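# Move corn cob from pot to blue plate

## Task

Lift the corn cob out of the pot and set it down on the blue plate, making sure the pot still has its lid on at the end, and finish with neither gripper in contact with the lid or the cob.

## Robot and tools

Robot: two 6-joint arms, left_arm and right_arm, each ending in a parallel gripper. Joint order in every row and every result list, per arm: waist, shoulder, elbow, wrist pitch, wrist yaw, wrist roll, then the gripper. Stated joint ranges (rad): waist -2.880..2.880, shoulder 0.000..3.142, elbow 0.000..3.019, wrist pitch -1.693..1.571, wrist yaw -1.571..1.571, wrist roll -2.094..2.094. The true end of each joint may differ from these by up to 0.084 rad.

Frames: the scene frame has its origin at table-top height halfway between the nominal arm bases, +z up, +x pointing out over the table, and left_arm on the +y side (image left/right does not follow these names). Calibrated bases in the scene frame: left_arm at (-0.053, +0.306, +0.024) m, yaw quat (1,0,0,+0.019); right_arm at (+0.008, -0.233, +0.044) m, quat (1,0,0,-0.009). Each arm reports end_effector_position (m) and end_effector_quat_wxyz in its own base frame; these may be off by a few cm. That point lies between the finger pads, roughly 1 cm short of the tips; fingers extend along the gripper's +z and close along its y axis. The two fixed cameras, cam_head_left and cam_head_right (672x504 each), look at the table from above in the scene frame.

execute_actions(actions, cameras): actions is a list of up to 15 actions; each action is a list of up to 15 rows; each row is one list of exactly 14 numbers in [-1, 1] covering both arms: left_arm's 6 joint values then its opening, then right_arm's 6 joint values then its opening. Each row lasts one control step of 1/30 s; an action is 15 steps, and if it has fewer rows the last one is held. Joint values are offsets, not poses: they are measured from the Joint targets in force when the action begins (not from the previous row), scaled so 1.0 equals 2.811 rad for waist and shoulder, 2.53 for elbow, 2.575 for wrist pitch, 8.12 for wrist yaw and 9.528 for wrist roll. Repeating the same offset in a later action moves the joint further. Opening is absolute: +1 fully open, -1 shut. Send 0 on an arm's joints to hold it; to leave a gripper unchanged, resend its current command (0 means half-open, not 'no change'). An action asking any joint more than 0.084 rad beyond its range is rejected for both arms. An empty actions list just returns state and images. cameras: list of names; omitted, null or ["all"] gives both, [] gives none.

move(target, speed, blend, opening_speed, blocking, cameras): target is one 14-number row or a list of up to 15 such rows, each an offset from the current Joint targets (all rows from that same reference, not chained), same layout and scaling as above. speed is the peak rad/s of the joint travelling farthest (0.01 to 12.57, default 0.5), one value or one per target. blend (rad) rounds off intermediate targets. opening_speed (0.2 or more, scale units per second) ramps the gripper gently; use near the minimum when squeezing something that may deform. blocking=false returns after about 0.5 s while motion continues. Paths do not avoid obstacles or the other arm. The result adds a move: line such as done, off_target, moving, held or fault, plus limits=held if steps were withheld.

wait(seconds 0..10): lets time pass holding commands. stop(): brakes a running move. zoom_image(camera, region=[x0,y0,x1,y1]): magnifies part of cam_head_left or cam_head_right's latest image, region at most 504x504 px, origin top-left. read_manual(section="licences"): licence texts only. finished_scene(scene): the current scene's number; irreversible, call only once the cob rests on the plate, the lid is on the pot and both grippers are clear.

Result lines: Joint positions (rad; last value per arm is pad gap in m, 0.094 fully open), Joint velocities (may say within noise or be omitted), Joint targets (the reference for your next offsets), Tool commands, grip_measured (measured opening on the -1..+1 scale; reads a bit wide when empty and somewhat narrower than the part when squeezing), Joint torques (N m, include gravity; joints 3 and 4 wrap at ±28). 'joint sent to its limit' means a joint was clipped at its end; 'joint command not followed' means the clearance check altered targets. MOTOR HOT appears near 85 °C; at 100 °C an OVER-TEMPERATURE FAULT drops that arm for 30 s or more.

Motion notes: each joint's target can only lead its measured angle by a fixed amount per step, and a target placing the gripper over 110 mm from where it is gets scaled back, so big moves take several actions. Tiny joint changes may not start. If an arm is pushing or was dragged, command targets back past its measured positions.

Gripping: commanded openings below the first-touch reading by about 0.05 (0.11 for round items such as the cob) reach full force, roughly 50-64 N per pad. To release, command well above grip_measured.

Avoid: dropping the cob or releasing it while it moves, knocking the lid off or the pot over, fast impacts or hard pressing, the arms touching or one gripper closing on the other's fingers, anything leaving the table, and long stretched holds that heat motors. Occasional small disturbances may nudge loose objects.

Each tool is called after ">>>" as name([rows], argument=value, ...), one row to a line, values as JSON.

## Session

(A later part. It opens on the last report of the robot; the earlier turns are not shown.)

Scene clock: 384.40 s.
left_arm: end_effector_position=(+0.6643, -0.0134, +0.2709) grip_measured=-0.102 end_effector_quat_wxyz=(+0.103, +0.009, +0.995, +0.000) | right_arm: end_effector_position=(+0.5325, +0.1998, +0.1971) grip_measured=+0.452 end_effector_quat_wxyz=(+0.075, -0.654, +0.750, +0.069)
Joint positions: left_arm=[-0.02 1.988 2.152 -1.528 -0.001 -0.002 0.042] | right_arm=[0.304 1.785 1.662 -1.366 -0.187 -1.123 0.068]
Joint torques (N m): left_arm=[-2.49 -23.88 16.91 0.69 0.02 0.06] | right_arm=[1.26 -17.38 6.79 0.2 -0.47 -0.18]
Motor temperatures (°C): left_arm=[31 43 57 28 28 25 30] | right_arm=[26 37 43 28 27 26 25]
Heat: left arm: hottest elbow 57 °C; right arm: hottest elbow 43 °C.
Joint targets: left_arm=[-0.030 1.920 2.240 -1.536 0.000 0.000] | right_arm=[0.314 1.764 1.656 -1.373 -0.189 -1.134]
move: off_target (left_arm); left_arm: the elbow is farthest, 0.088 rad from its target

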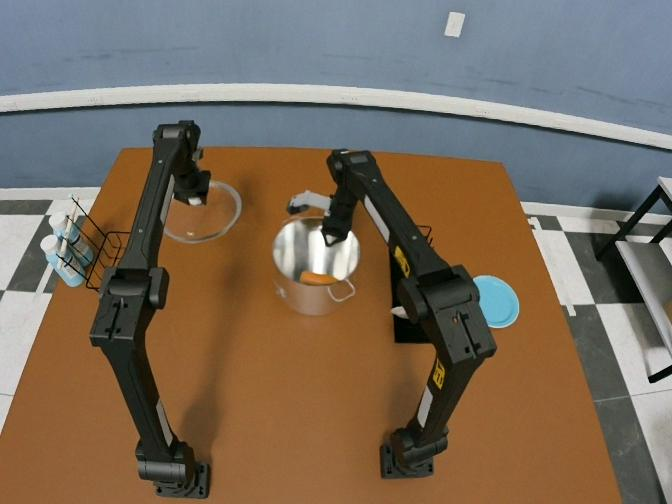

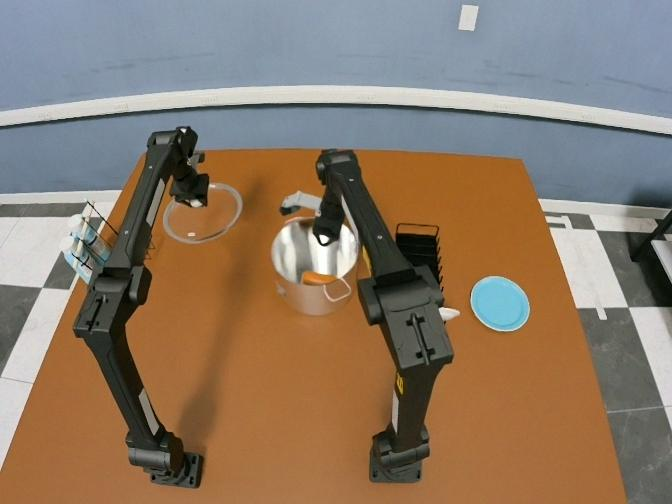

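>>> move([
  [0,0,0,0,0,0,-0.4,0.0036,0.032,-0.0905,0.1103,0,0,0.45],
  [0,0,0,0,0,0,-0.4,0.0036,0.0655,-0.1265,0.1821,0,0,0.45],
], speed=0.25)

>>> zoom_image(camera="cam_head_left", region=[260, 200, 380, 320])

>>> zoom_image(camera="cam_head_right", region=[260, 200, 380, 320])

Scene clock: 428.20 s.
left_arm: end_effector_position=(+0.6643, -0.0134, +0.2709) grip_measured=-0.102 end_effector_quat_wxyz=(+0.103, +0.009, +0.995, +0.000) | right_arm: end_effector_position=(+0.5150, +0.1970, -0.0012) grip_measured=+0.452 end_effector_quat_wxyz=(+0.061, -0.655, +0.749, +0.075)
Joint positions: left_arm=[-0.02 1.988 2.152 -1.528 -0.001 -0.002 0.042] | right_arm=[0.308 1.945 1.341 -0.914 -0.187 -1.123 0.068]
Joint torques (N m): left_arm=[-2.55 -24.47 16.92 0.75 0.02 0.07] | right_arm=[1.67 -15.74 5.65 0.84 -0.46 -0.18]
Motor temperatures (°C): left_arm=[31 43 59 28 28 25 30] | right_arm=[26 37 39 28 27 26 25]
Heat: left arm: hottest elbow 59 °C; right arm: hottest elbow 39 °C.
Joint targets: left_arm=[-0.030 1.920 2.240 -1.536 0.000 0.000] | right_arm=[0.323 1.948 1.336 -0.904 -0.189 -1.134]
move: off_target (left_arm); left_arm: the elbow is farthest, 0.088 rad from its target

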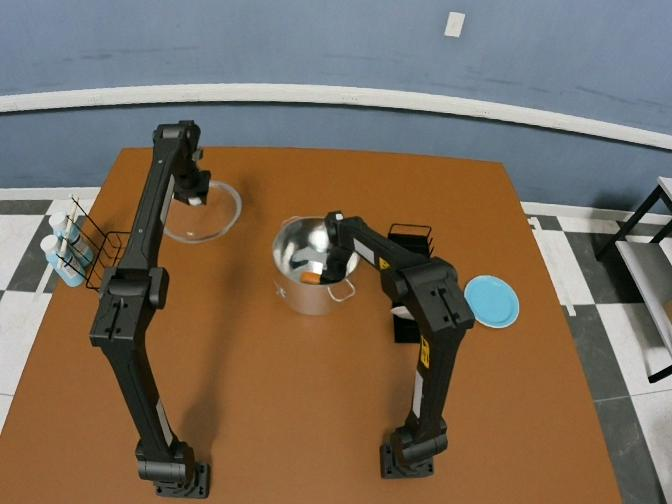

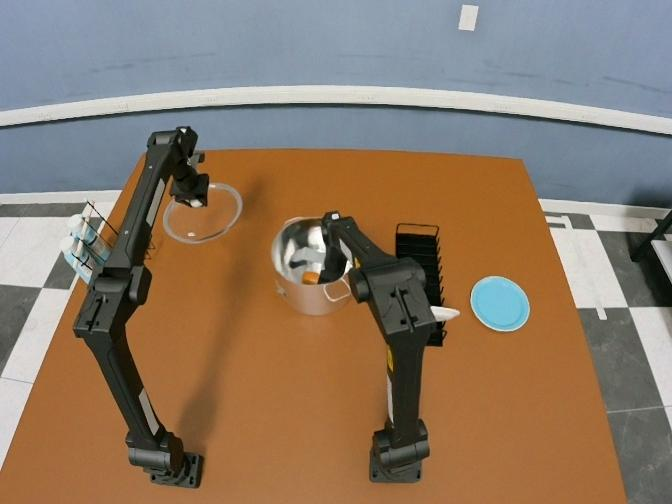

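Scaled by 4.200 (camera's finer frame: 960x720).

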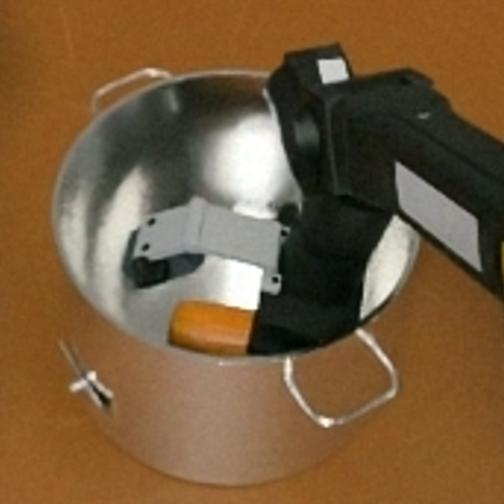

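Scaled by 4.200 (camera's finer frame: 960x720).

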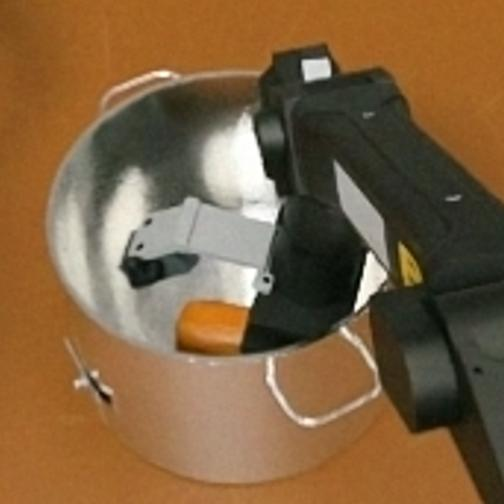

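>>> move(target=[0,0,0,0,0,0,-0.4,0.001,0.0068,-0.0043,0.0229,0,0,0.45], speed=0.1)

>>> zoom_image(camera="cam_head_left", region=[260, 200, 380, 320])

Scene clock: 441.43 s.
left_arm: end_effector_position=(+0.6643, -0.0134, +0.2709) grip_measured=-0.102 end_effector_quat_wxyz=(+0.103, +0.009, +0.995, +0.000) | right_arm: end_effector_position=(+0.5217, +0.2008, -0.0115) grip_measured=+0.452 end_effector_quat_wxyz=(+0.076, -0.657, +0.747, +0.069)
Joint positions: left_arm=[-0.02 1.988 2.152 -1.528 -0.001 -0.002 0.042] | right_arm=[0.311 1.96 1.331 -0.856 -0.187 -1.123 0.068]
Joint torques (N m): left_arm=[-2.55 -23.65 17.09 0.8 0.04 0.05] | right_arm=[1.61 -15.44 5.49 0.85 -0.46 -0.17]
Motor temperatures (°C): left_arm=[31 43 60 28 28 25 30] | right_arm=[26 37 38 28 27 26 25]
Heat: left arm: hottest elbow 60 °C; right arm: hottest elbow 38 °C.
Joint targets: left_arm=[-0.030 1.920 2.240 -1.536 0.000 0.000] | right_arm=[0.326 1.967 1.325 -0.845 -0.189 -1.134]
move: off_target (left_arm); left_arm: the elbow is farthest, 0.088 rad from its target

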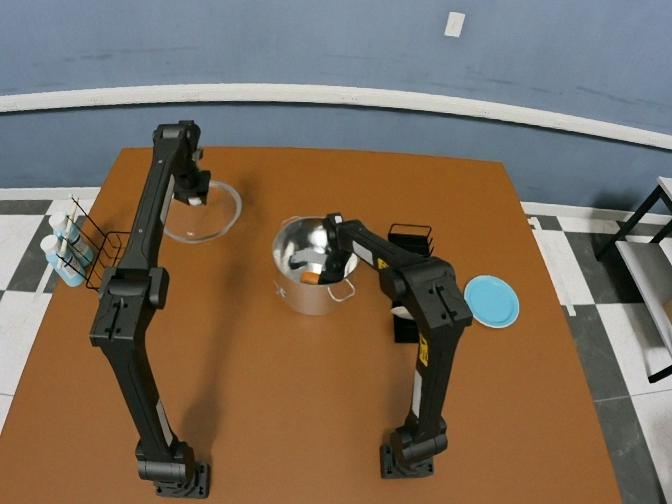

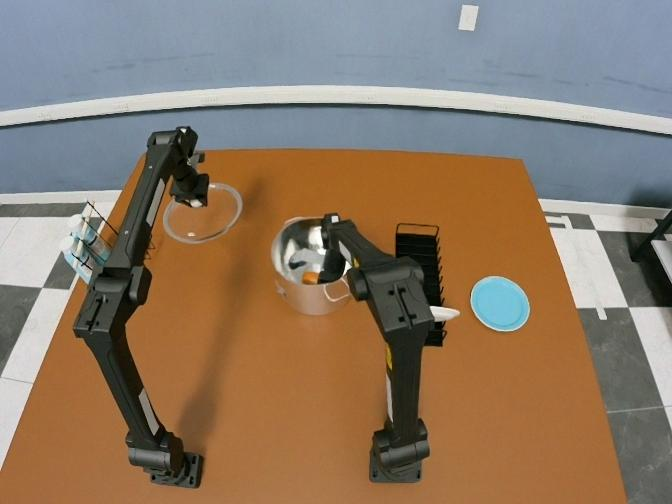

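Scaled by 4.200 (camera's finer frame: 960x720).

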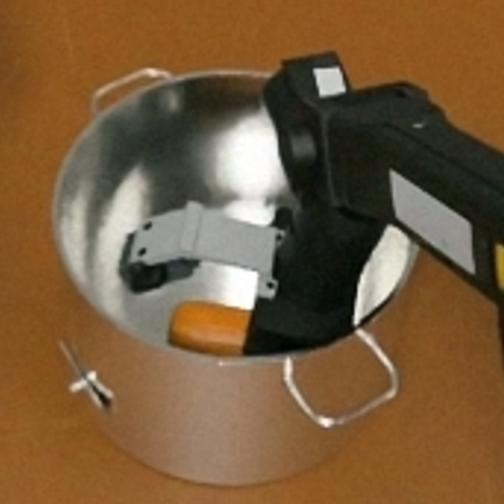

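>>> move(target=[0,0,0,0,0,0,-0.4,0,0,0,0,0,0,-0.4], opening_speed=0.3)

>>> zoom_image(camera="cam_head_left", region=[260, 200, 380, 320])

Scene clock: 449.97 s.
left_arm: end_effector_position=(+0.6643, -0.0134, +0.2709) grip_measured=-0.102 end_effector_quat_wxyz=(+0.103, +0.009, +0.995, +0.000) | right_arm: end_effector_position=(+0.5217, +0.2015, -0.0115) grip_measured=+0.025 end_effector_quat_wxyz=(+0.077, -0.657, +0.746, +0.069)
Joint positions: left_arm=[-0.02 1.988 2.152 -1.528 -0.001 -0.002 0.042] | right_arm=[0.312 1.96 1.331 -0.855 -0.188 -1.124 0.048]
Joint torques (N m): left_arm=[-2.9 -23.77 16.94 0.59 0.02 0.09] | right_arm=[1.61 -15.5 5.49 0.91 -0.43 -0.17]
Motor temperatures (°C): left_arm=[31 43 60 28 28 25 30] | right_arm=[26 36 38 28 27 26 25]
Heat: left arm: hottest elbow 60 °C; right arm: hottest elbow 38 °C.
Joint targets: left_arm=[-0.030 1.920 2.240 -1.536 0.000 0.000] | right_arm=[0.327 1.967 1.325 -0.844 -0.189 -1.135]
move: off_target (left_arm); left_arm: the elbow is farthest, 0.088 rad from its target

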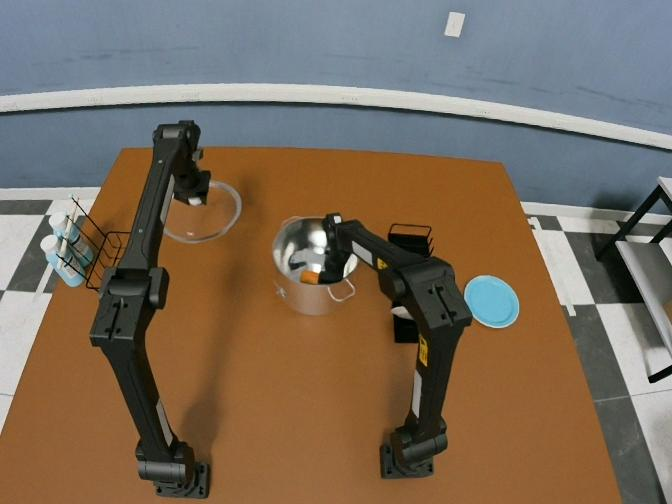

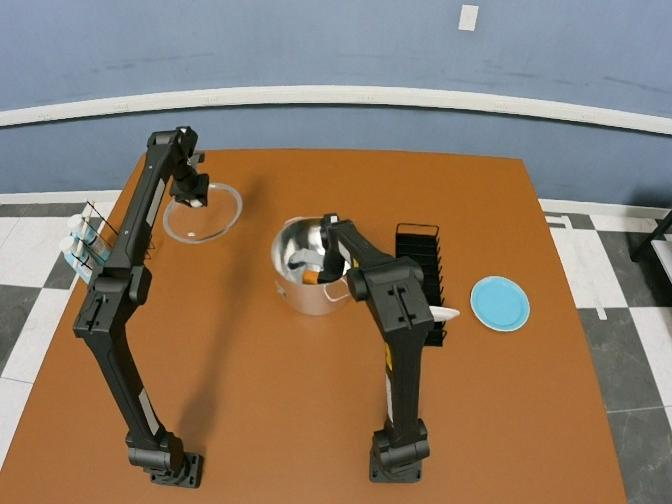

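Scaled by 4.200 (camera's finer frame: 960x720).

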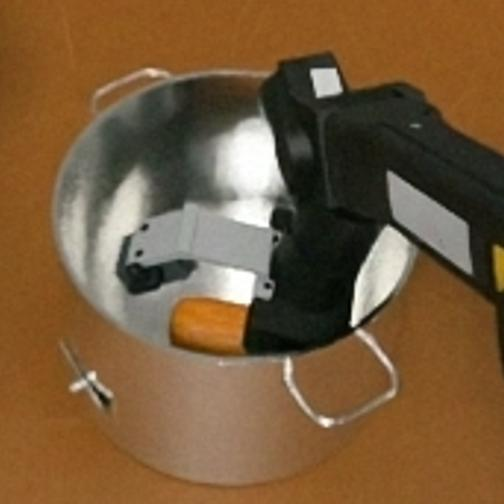

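>>> move([
  [0,0,0,0,0,0,-0.4,0,-0.0523,0.0613,-0.1033,0,0,-0.4],
  [0,0,0,0,0,0,-0.4,0,-0.0797,0.1443,-0.2089,0,0,-0.4],
], speed=0.3)

>>> move(target=[0,0,0,0,0,0,-0.4,-0.36,0,0,0,0,0,-0.4], speed=0.6)

Scene clock: 462.63 s.
left_arm: end_effector_position=(+0.6643, -0.0134, +0.2709) grip_measured=-0.102 end_effector_quat_wxyz=(+0.103, +0.009, +0.995, +0.000) | right_arm: end_effector_position=(+0.5164, +0.2002, +0.1870) grip_measured=+0.025 end_effector_quat_wxyz=(+0.056, -0.657, +0.748, +0.078)
Joint positions: left_arm=[-0.02 1.988 2.152 -1.528 -0.001 -0.002 0.042] | right_arm=[0.313 1.775 1.622 -1.376 -0.188 -1.124 0.048]
Joint torques (N m): left_arm=[-2.61 -24.35 16.8 0.76 0.08 0.05] | right_arm=[1.55 -17.96 12.22 0.16 -0.43 -0.17]
Motor temperatures (°C): left_arm=[31 44 60 28 28 25 30] | right_arm=[26 36 38 28 27 26 26]
Heat: left arm: hottest elbow 60 °C; right arm: hottest elbow 38 °C.
Joint targets: left_arm=[-0.030 1.920 2.240 -1.536 0.000 0.000] | right_arm=[0.326 1.743 1.690 -1.382 -0.189 -1.134]
move: off_target (left_arm, right_arm); left_arm: the elbow is farthest, 0.088 rad from its target; right_arm: the elbow is farthest, 0.068 rad from its target

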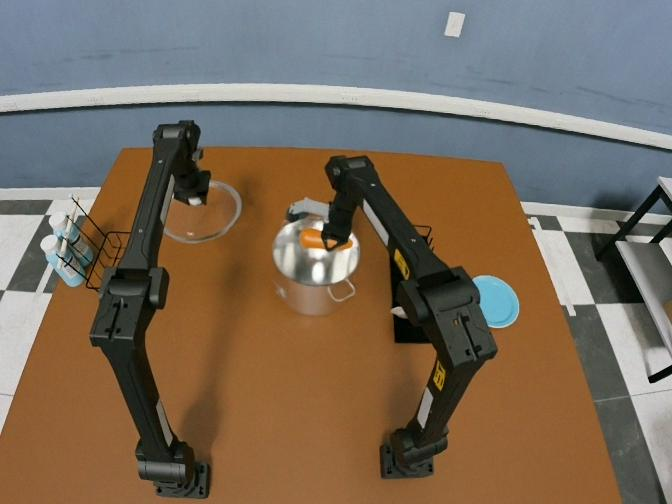

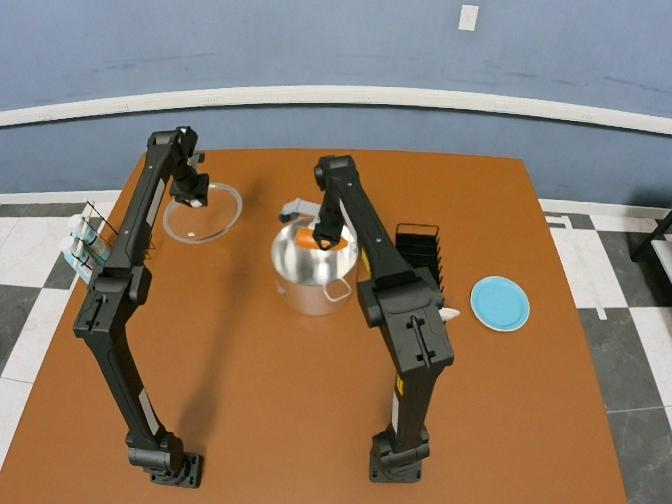

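Scene clock: 464.87 s.
left_arm: end_effector_position=(+0.6643, -0.0134, +0.2709) grip_measured=-0.102 end_effector_quat_wxyz=(+0.103, +0.009, +0.995, +0.000) | right_arm: end_effector_position=(+0.4452, -0.3292, +0.1869) grip_measured=+0.025 end_effector_quat_wxyz=(+0.086, -0.215, +0.972, +0.040)
Joint positions: left_arm=[-0.02 1.988 2.152 -1.528 -0.001 -0.002 0.042] | right_arm=[-0.693 1.775 1.622 -1.376 -0.186 -1.124 0.048]
Joint torques (N m): left_arm=[-2.78 -24.47 17.03 0.64 0.06 0.09] | right_arm=[1.08 -17.9 12.22 0.14 -0.53 -0.17]
Motor temperatures (°C): left_arm=[31 44 61 28 28 25 30] | right_arm=[26 36 38 28 27 26 26]
Heat: left arm: hottest elbow 61 °C; right arm: hottest elbow 38 °C.
Joint targets: left_arm=[-0.030 1.920 2.240 -1.536 0.000 0.000] | right_arm=[-0.686 1.743 1.690 -1.383 -0.189 -1.134]
move: off_target (left_arm, right_arm); left_arm: the elbow is farthest, 0.088 rad from its target; right_arm: the elbow is farthest, 0.068 rad from its target

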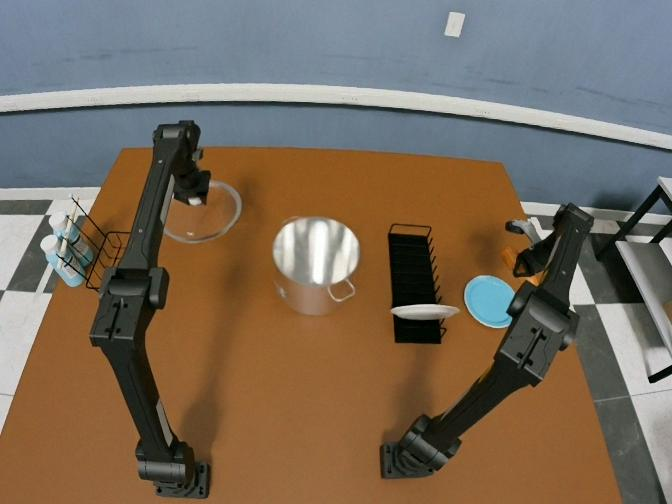

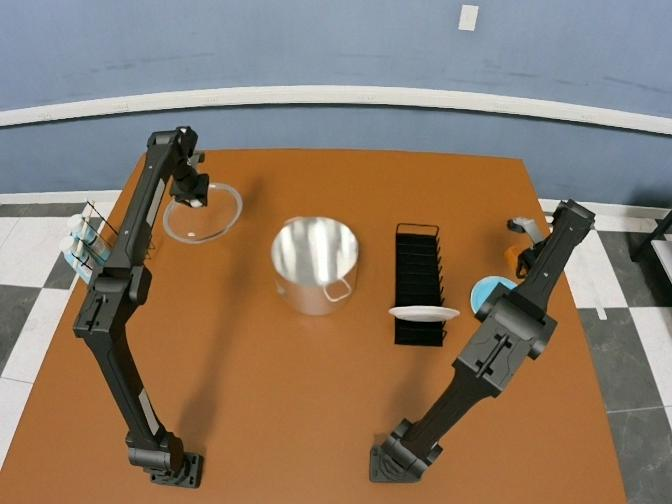

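>>> move([
  [-0.18,0,0,0,0,0,-0.4,-0.0014,0.0395,-0.104,0.1142,0,0,-0.4],
  [-0.18,0,0,0,0,0,-0.4,-0.0014,0.0594,-0.1237,0.1674,0,0,-0.4],
], speed=[0.4,0.2])

>>> zoom_image(camera="cam_head_left", region=[420, 200, 580, 360])

>>> zoom_image(camera="cam_head_left", region=[220, 150, 420, 330])

Scene clock: 496.67 s.
left_arm: end_effector_position=(+0.5677, -0.3454, +0.2709) grip_measured=-0.102 end_effector_quat_wxyz=(+0.099, +0.267, +0.958, -0.029) | right_arm: end_effector_position=(+0.4492, -0.3325, +0.0247) grip_measured=+0.025 end_effector_quat_wxyz=(+0.094, -0.216, +0.971, +0.031)
Joint positions: left_arm=[-0.546 1.988 2.152 -1.528 0.001 -0.002 0.042] | right_arm=[-0.693 1.917 1.376 -0.963 -0.186 -1.124 0.048]
Joint torques (N m): left_arm=[-0.62 -23.77 16.98 0.73 -0.05 0.07] | right_arm=[0.85 -16.5 6.31 0.96 -0.53 -0.16]
Motor temperatures (°C): left_arm=[30 44 61 28 28 25 31] | right_arm=[26 36 40 28 28 26 27]
Heat: left arm: hottest elbow 61 °C; right arm: hottest elbow 40 °C.
Joint targets: left_arm=[-0.536 1.920 2.240 -1.536 0.000 0.000] | right_arm=[-0.690 1.910 1.377 -0.951 -0.189 -1.134]
move: off_target (left_arm); left_arm: the elbow is farthest, 0.088 rad from its target

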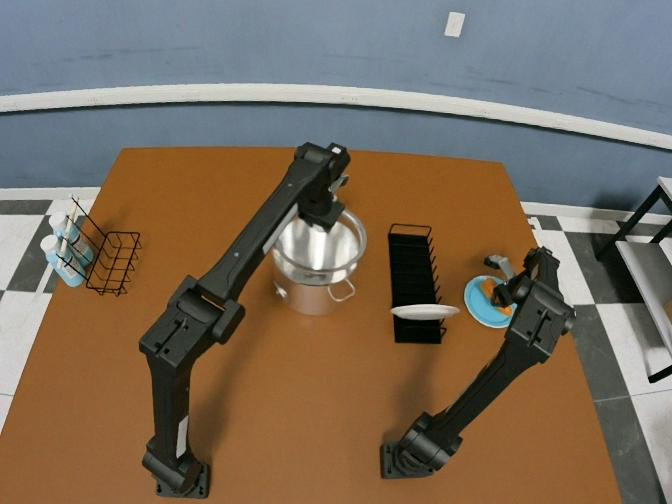

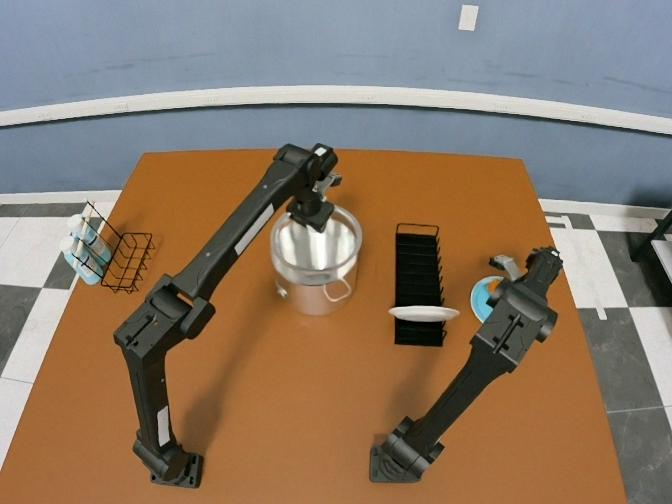

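Scaled by 3.150 (camera's finer frame: 960x720).

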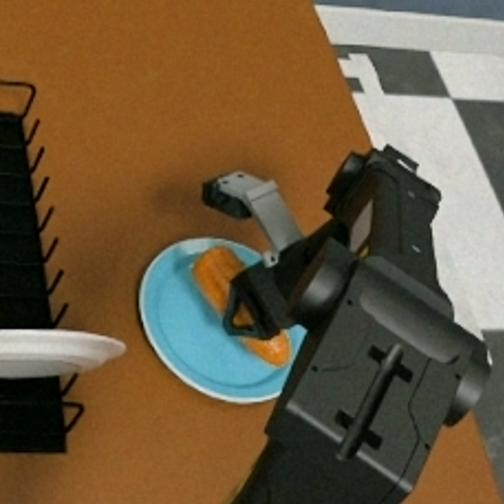

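Scaled by 2.520 (camera's finer frame: 960x720).

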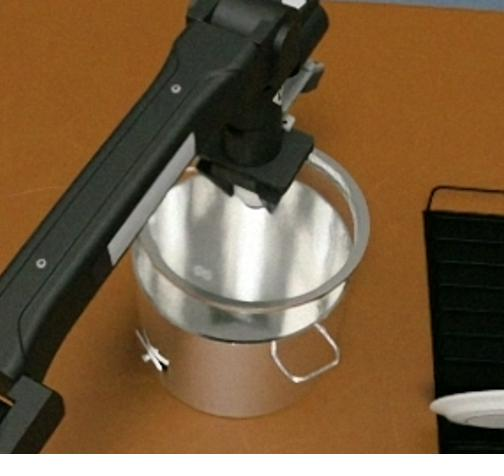

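>>> move(target=[0.0064,-0.0128,-0.1055,0.0878,0,0,-0.4,0,0.0128,-0.0099,0.0252,0,0,-0.4], speed=0.15)

>>> zoom_image(camera="cam_head_left", region=[420, 200, 580, 360])

>>> zoom_image(camera="cam_head_left", region=[240, 170, 400, 310])

Scene clock: 515.77 s.
left_arm: end_effector_position=(+0.5764, -0.3399, +0.2217) grip_measured=-0.102 end_effector_quat_wxyz=(+0.119, +0.260, +0.958, -0.033) | right_arm: end_effector_position=(+0.4504, -0.3335, +0.0009) grip_measured=+0.025 end_effector_quat_wxyz=(+0.097, -0.216, +0.971, +0.027)
Joint positions: left_arm=[-0.532 1.956 1.966 -1.333 0.001 -0.002 0.042] | right_arm=[-0.693 1.949 1.353 -0.898 -0.186 -1.124 0.048]
Joint torques (N m): left_arm=[-0.73 -24.12 10 2.14 -0.08 0.07] | right_arm=[0.85 -16.32 5.97 0.94 -0.52 -0.16]
Motor temperatures (°C): left_arm=[30 44 61 28 28 25 31] | right_arm=[26 35 39 28 28 26 27]
Heat: left arm: hottest elbow 61 °C; right arm: hottest elbow 39 °C.
Joint targets: left_arm=[-0.518 1.884 1.973 -1.310 0.000 0.000] | right_arm=[-0.690 1.946 1.352 -0.886 -0.189 -1.134]
move: off_target (left_arm); left_arm: the shoulder is farthest, 0.072 rad from its target

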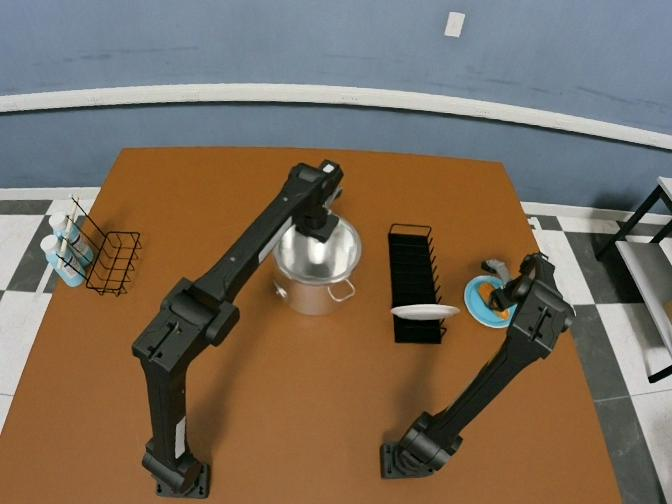

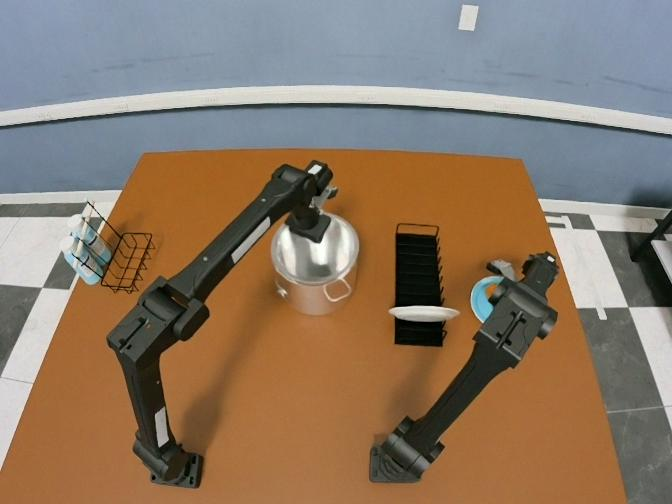

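Scaled by 3.150 (camera's finer frame: 960x720).

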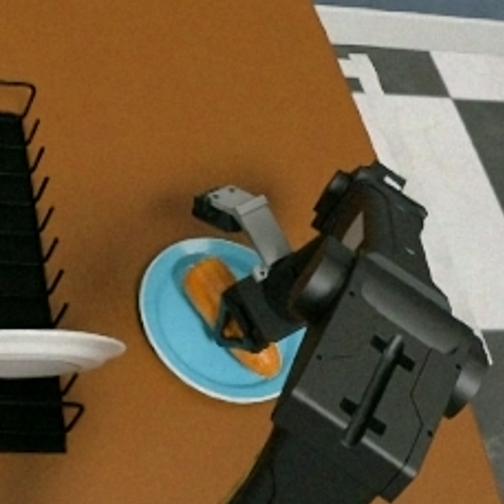

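Scaled by 3.150 (camera's finer frame: 960x720).

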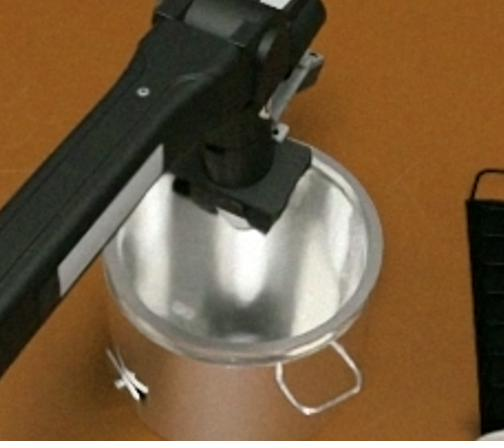

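>>> move(target=[0.0014,-0.0036,-0.0241,0.0225,0,0,-0.4,0,0.0035,-0.0024,0.0063,0,0,-0.4], speed=0.06)

>>> zoom_image(camera="cam_head_left", region=[240, 170, 400, 310])

>>> zoom_image(camera="cam_head_right", region=[240, 170, 400, 310])

Scene clock: 525.20 s.
left_arm: end_effector_position=(+0.5764, -0.3375, +0.2111) grip_measured=-0.102 end_effector_quat_wxyz=(+0.128, +0.258, +0.957, -0.035) | right_arm: end_effector_position=(+0.4502, -0.3333, -0.0060) grip_measured=+0.025 end_effector_quat_wxyz=(+0.097, -0.216, +0.971, +0.027)
Joint positions: left_arm=[-0.529 1.939 1.91 -1.275 0.001 -0.002 0.042] | right_arm=[-0.693 1.958 1.347 -0.882 -0.186 -1.124 0.048]
Joint torques (N m): left_arm=[-0.32 -23.24 9.78 2.35 -0.02 0.09] | right_arm=[0.79 -16.32 5.9 1.02 -0.53 -0.16]
Motor temperatures (°C): left_arm=[30 44 58 28 28 25 31] | right_arm=[26 36 39 28 28 26 27]
Heat: left arm: hottest elbow 58 °C; right arm: hottest elbow 39 °C.
Joint targets: left_arm=[-0.514 1.874 1.913 -1.252 0.000 0.000] | right_arm=[-0.690 1.956 1.346 -0.870 -0.189 -1.134]
move: off_target (left_arm); left_arm: the shoulder is farthest, 0.065 rad from its target

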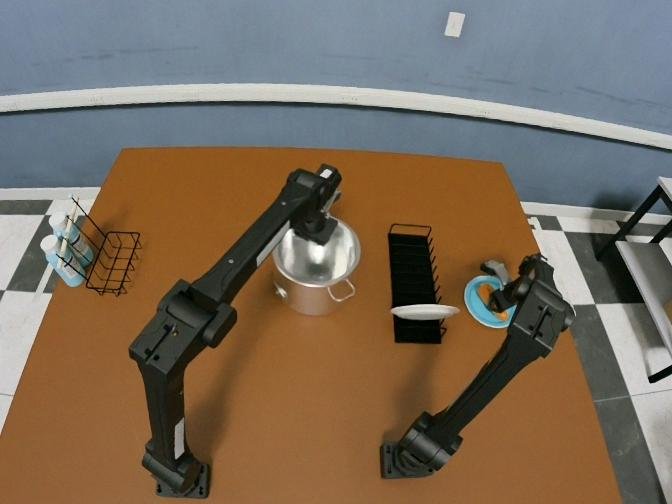

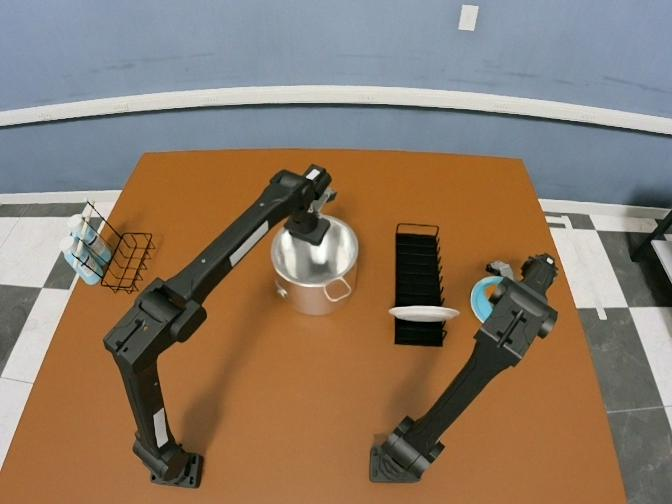

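Scaled by 3.150 (camera's finer frame: 960x720).

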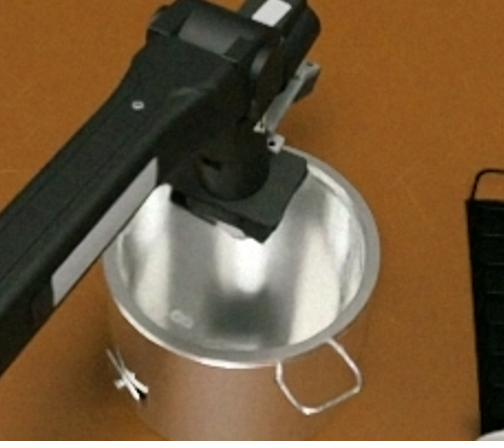

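Scaled by 3.150 (camera's finer frame: 960x720).

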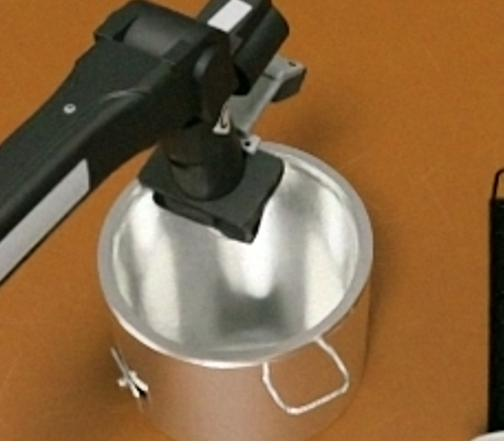

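>>> move(target=[0,0.0015,-0.0095,0.009,0,0,-0.4,0,0.0035,-0.0024,0.0063,0,0,-0.4], speed=0.06)

>>> zoom_image(camera="cam_head_left", region=[240, 170, 400, 310])

>>> zoom_image(camera="cam_head_left", region=[440, 240, 540, 340])

Scene clock: 532.57 s.
left_arm: end_effector_position=(+0.5768, -0.3378, +0.2091) grip_measured=-0.102 end_effector_quat_wxyz=(+0.134, +0.258, +0.956, -0.037) | right_arm: end_effector_position=(+0.4507, -0.3335, -0.0091) grip_measured=+0.025 end_effector_quat_wxyz=(+0.098, -0.217, +0.971, +0.026)
Joint positions: left_arm=[-0.529 1.932 1.891 -1.252 0.001 -0.002 0.042] | right_arm=[-0.693 1.962 1.344 -0.872 -0.187 -1.125 0.048]
Joint torques (N m): left_arm=[-0.44 -22.48 9.11 2.32 -0.07 0.08] | right_arm=[0.79 -15.91 5.71 1.18 -0.48 -0.16]
Motor temperatures (°C): left_arm=[30 43 55 28 28 25 31] | right_arm=[26 36 38 28 28 26 27]
Heat: left arm: hottest elbow 55 °C; right arm: hottest elbow 38 °C.
Joint targets: left_arm=[-0.514 1.878 1.889 -1.229 0.000 0.000] | right_arm=[-0.690 1.966 1.340 -0.854 -0.189 -1.134]
move: off_target (left_arm); left_arm: the shoulder is farthest, 0.053 rad from its target

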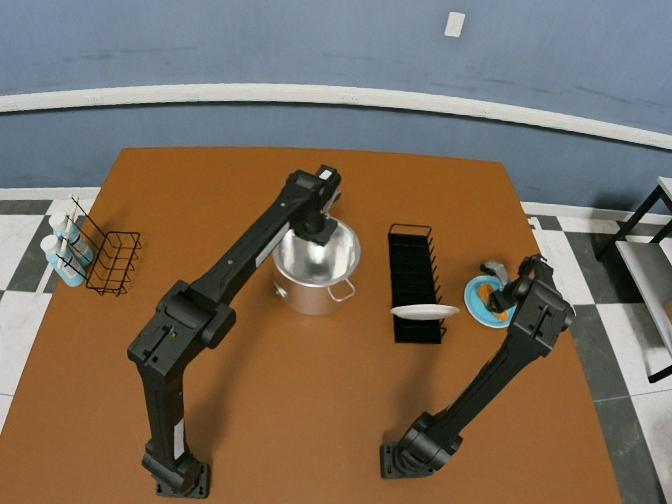

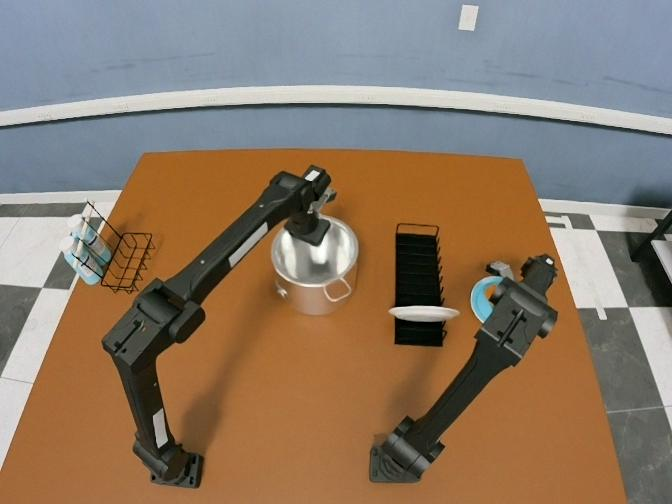

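Scaled by 3.150 (camera's finer frame: 960x720).

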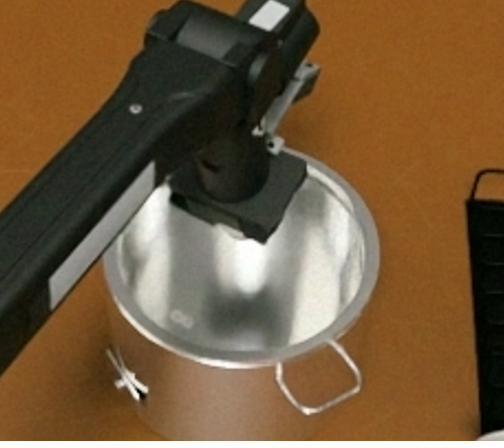

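Scaled by 5.040 (camera's finer frame: 960x720).

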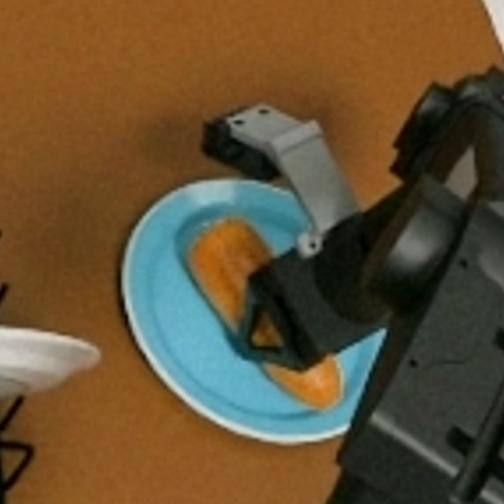

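>>> move(target=[0,0.006,0,-0.010,0,0,-0.4,0,0,0,0,0,0,0.35], speed=0.06, opening_speed=0.4)

>>> zoom_image(camera="cam_head_left", region=[240, 170, 400, 310])

>>> zoom_image(camera="cam_head_left", region=[440, 240, 540, 340])

Scene clock: 542.90 s.
left_arm: end_effector_position=(+0.5768, -0.3378, +0.2090) grip_measured=-0.102 end_effector_quat_wxyz=(+0.134, +0.258, +0.956, -0.037) | right_arm: end_effector_position=(+0.4519, -0.3344, -0.0090) grip_measured=+0.347 end_effector_quat_wxyz=(+0.100, -0.217, +0.971, +0.023)
Joint positions: left_arm=[-0.529 1.932 1.891 -1.251 0.001 -0.002 0.042] | right_arm=[-0.693 1.962 1.344 -0.865 -0.187 -1.125 0.063]
Joint torques (N m): left_arm=[-0.44 -21.07 9.24 0.99 -0.01 0.06] | right_arm=[0.79 -15.85 5.72 0.95 -0.46 -0.16]
Heat: left arm: hottest elbow 52 °C; right arm: hottest elbow 38 °C.
Joint targets: left_arm=[-0.514 1.895 1.889 -1.255 0.000 0.000] | right_arm=[-0.690 1.966 1.340 -0.854 -0.189 -1.135]
move: off_target (left_arm); left_arm: the shoulder is farthest, 0.037 rad from its target

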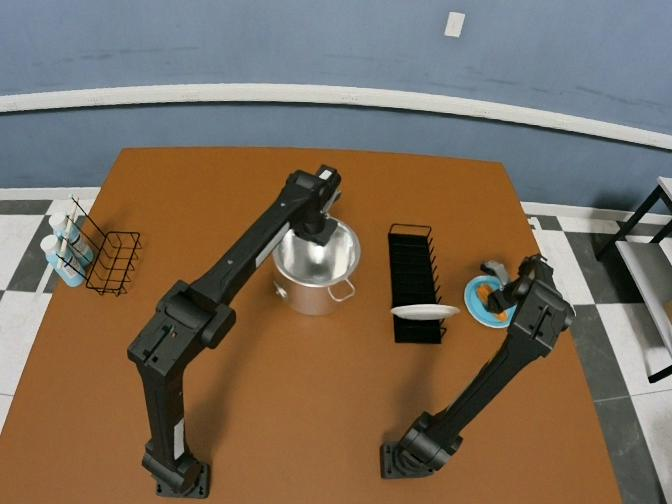

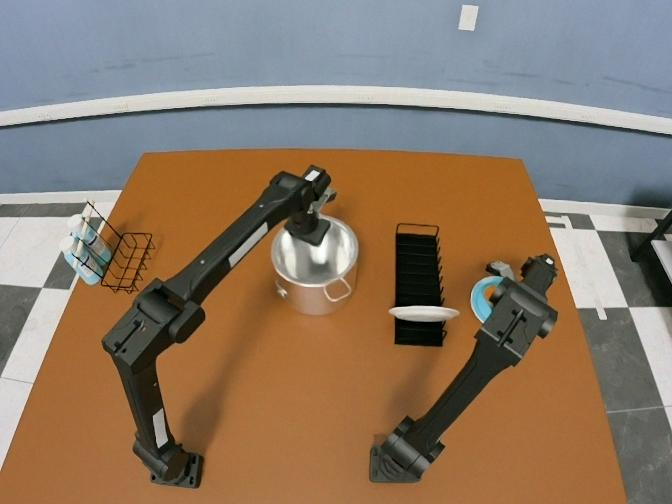

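Scaled by 3.150 (camera's finer frame: 960x720).

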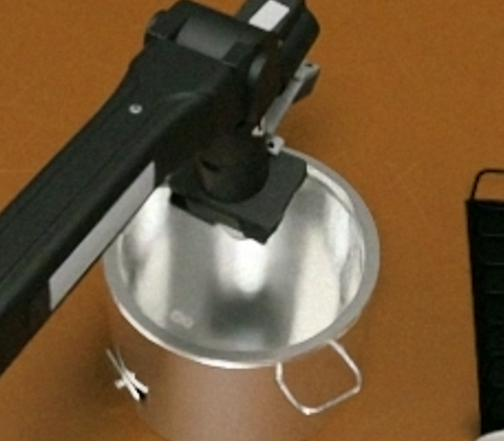

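Scaled by 5.040 (camera's finer frame: 960x720).

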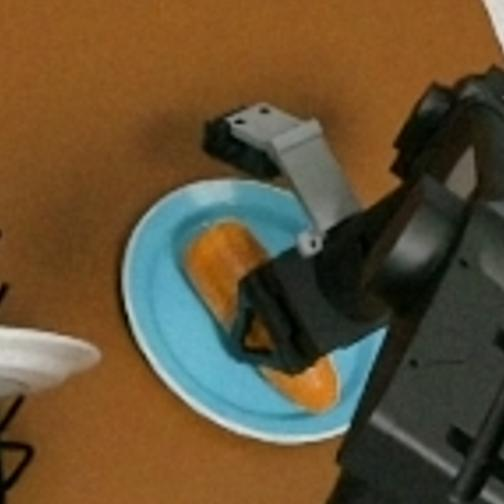

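>>> move(target=[0,0.0035,0,-0.012,0,0,-0.4,0,-0.0519,0.0553,-0.0994,0,0,0.45], speed=0.15)

>>> zoom_image(camera="cam_head_left", region=[240, 170, 400, 310])

>>> zoom_image(camera="cam_head_left", region=[440, 240, 540, 340])

Scene clock: 552.63 s.
left_arm: end_effector_position=(+0.5741, -0.3362, +0.2081) grip_measured=-0.102 end_effector_quat_wxyz=(+0.128, +0.258, +0.957, -0.035) | right_arm: end_effector_position=(+0.4436, -0.3275, +0.0798) grip_measured=+0.448 end_effector_quat_wxyz=(+0.089, -0.215, +0.972, +0.037)
Joint positions: left_arm=[-0.529 1.932 1.891 -1.264 0.001 -0.002 0.042] | right_arm=[-0.693 1.843 1.426 -1.103 -0.187 -1.125 0.068]
Joint torques (N m): left_arm=[-0.09 -20.72 9.16 0.2 -0.08 0.03] | right_arm=[0.85 -17.38 10.7 0.1 -0.46 -0.16]
Motor temperatures (°C): left_arm=[30 43 50 27 28 25 31] | right_arm=[26 36 38 28 27 26 26]
Heat: left arm: hottest elbow 50 °C; right arm: hottest elbow 38 °C.
Joint targets: left_arm=[-0.514 1.905 1.889 -1.285 0.000 0.000] | right_arm=[-0.690 1.820 1.480 -1.110 -0.189 -1.135]
move: off_target (right_arm); right_arm: the elbow is farthest, 0.054 rad from its target

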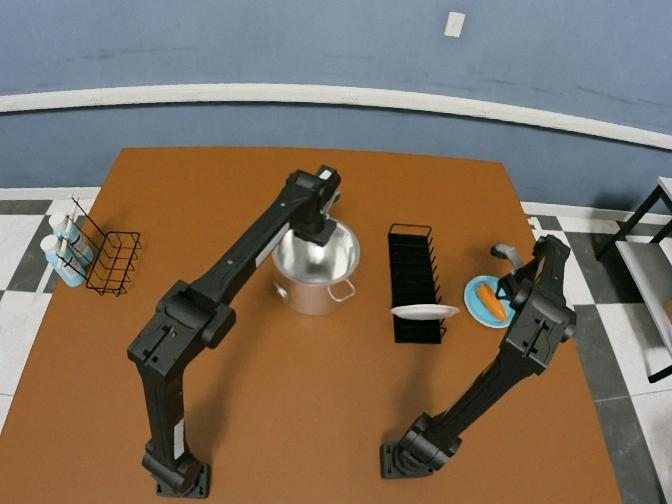

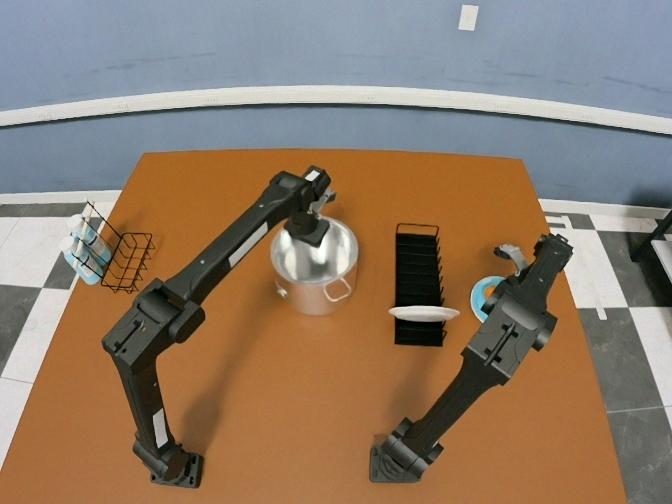

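Scaled by 3.150 (camera's finer frame: 960x720).

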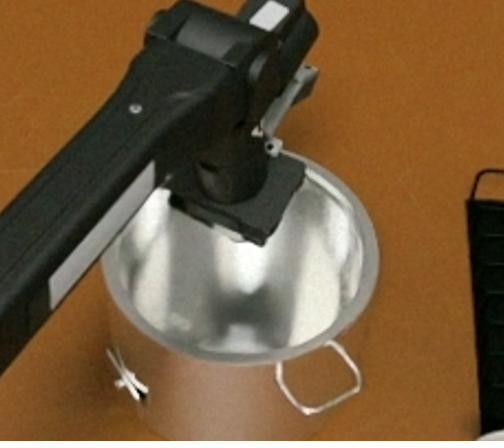

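Scaled by 5.040 (camera's finer frame: 960x720).

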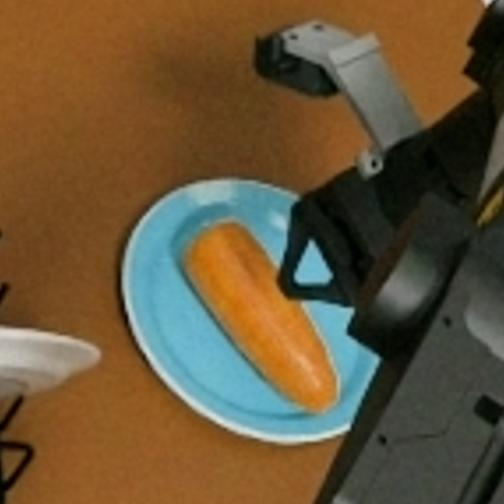

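>>> move(target=[0,0.0107,0,0,0,0,-0.4,0,0,0,0,0,0,0.45], speed=0.06)

>>> zoom_image(camera="cam_head_left", region=[240, 170, 400, 310])

>>> zoom_image(camera="cam_head_right", region=[240, 170, 400, 310])

Scene clock: 562.03 s.
left_arm: end_effector_position=(+0.5741, -0.3362, +0.2081) grip_measured=-0.102 end_effector_quat_wxyz=(+0.128, +0.258, +0.957, -0.035) | right_arm: end_effector_position=(+0.4435, -0.3275, +0.0798) grip_measured=+0.448 end_effector_quat_wxyz=(+0.089, -0.215, +0.972, +0.038)
Joint positions: left_arm=[-0.529 1.932 1.891 -1.264 0.001 -0.002 0.042] | right_arm=[-0.693 1.843 1.426 -1.103 -0.187 -1.125 0.068]
Joint torques (N m): left_arm=[-0.85 -18.43 9.17 0.32 -0.02 0.07] | right_arm=[0.85 -17.44 10.7 0.14 -0.45 -0.16]
Heat: left arm: hottest elbow 48 °C; right arm: hottest elbow 38 °C.
Joint targets: left_arm=[-0.514 1.935 1.889 -1.285 0.000 0.000] | right_arm=[-0.690 1.820 1.480 -1.110 -0.189 -1.135]
move: off_target (right_arm); right_arm: the elbow is farthest, 0.054 rad from its target

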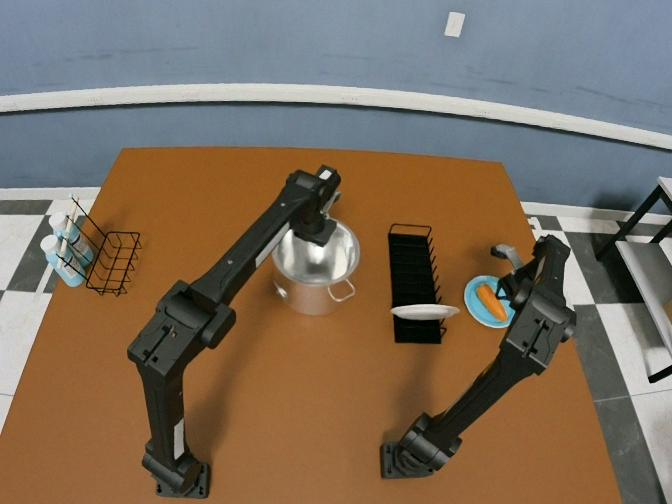

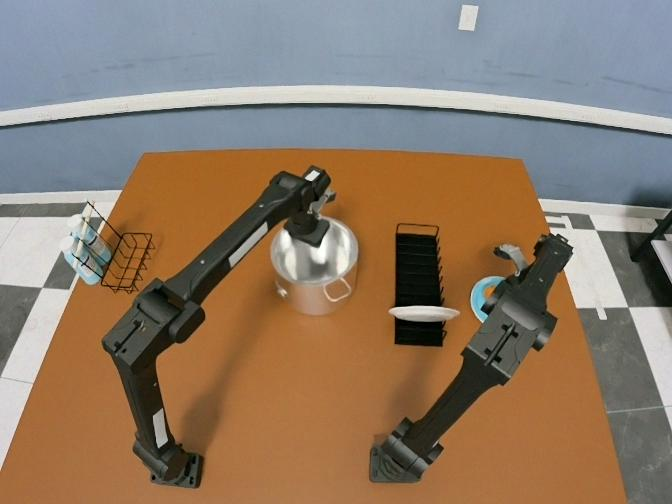

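Scaled by 3.150 (camera's finer frame: 960x720).

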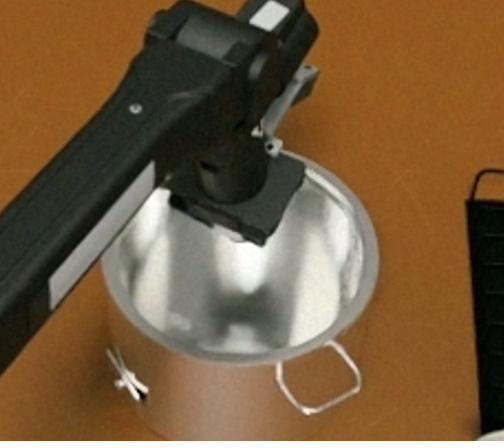

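Scaled by 3.150 (camera's finer frame: 960x720).

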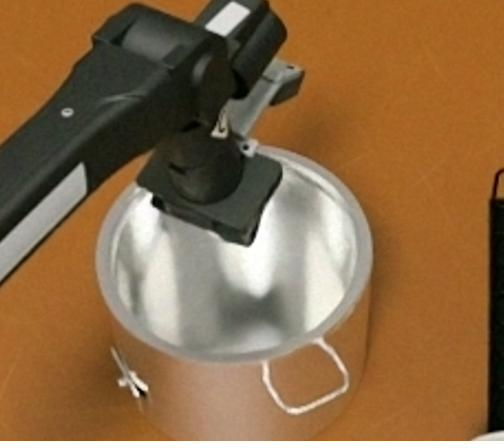

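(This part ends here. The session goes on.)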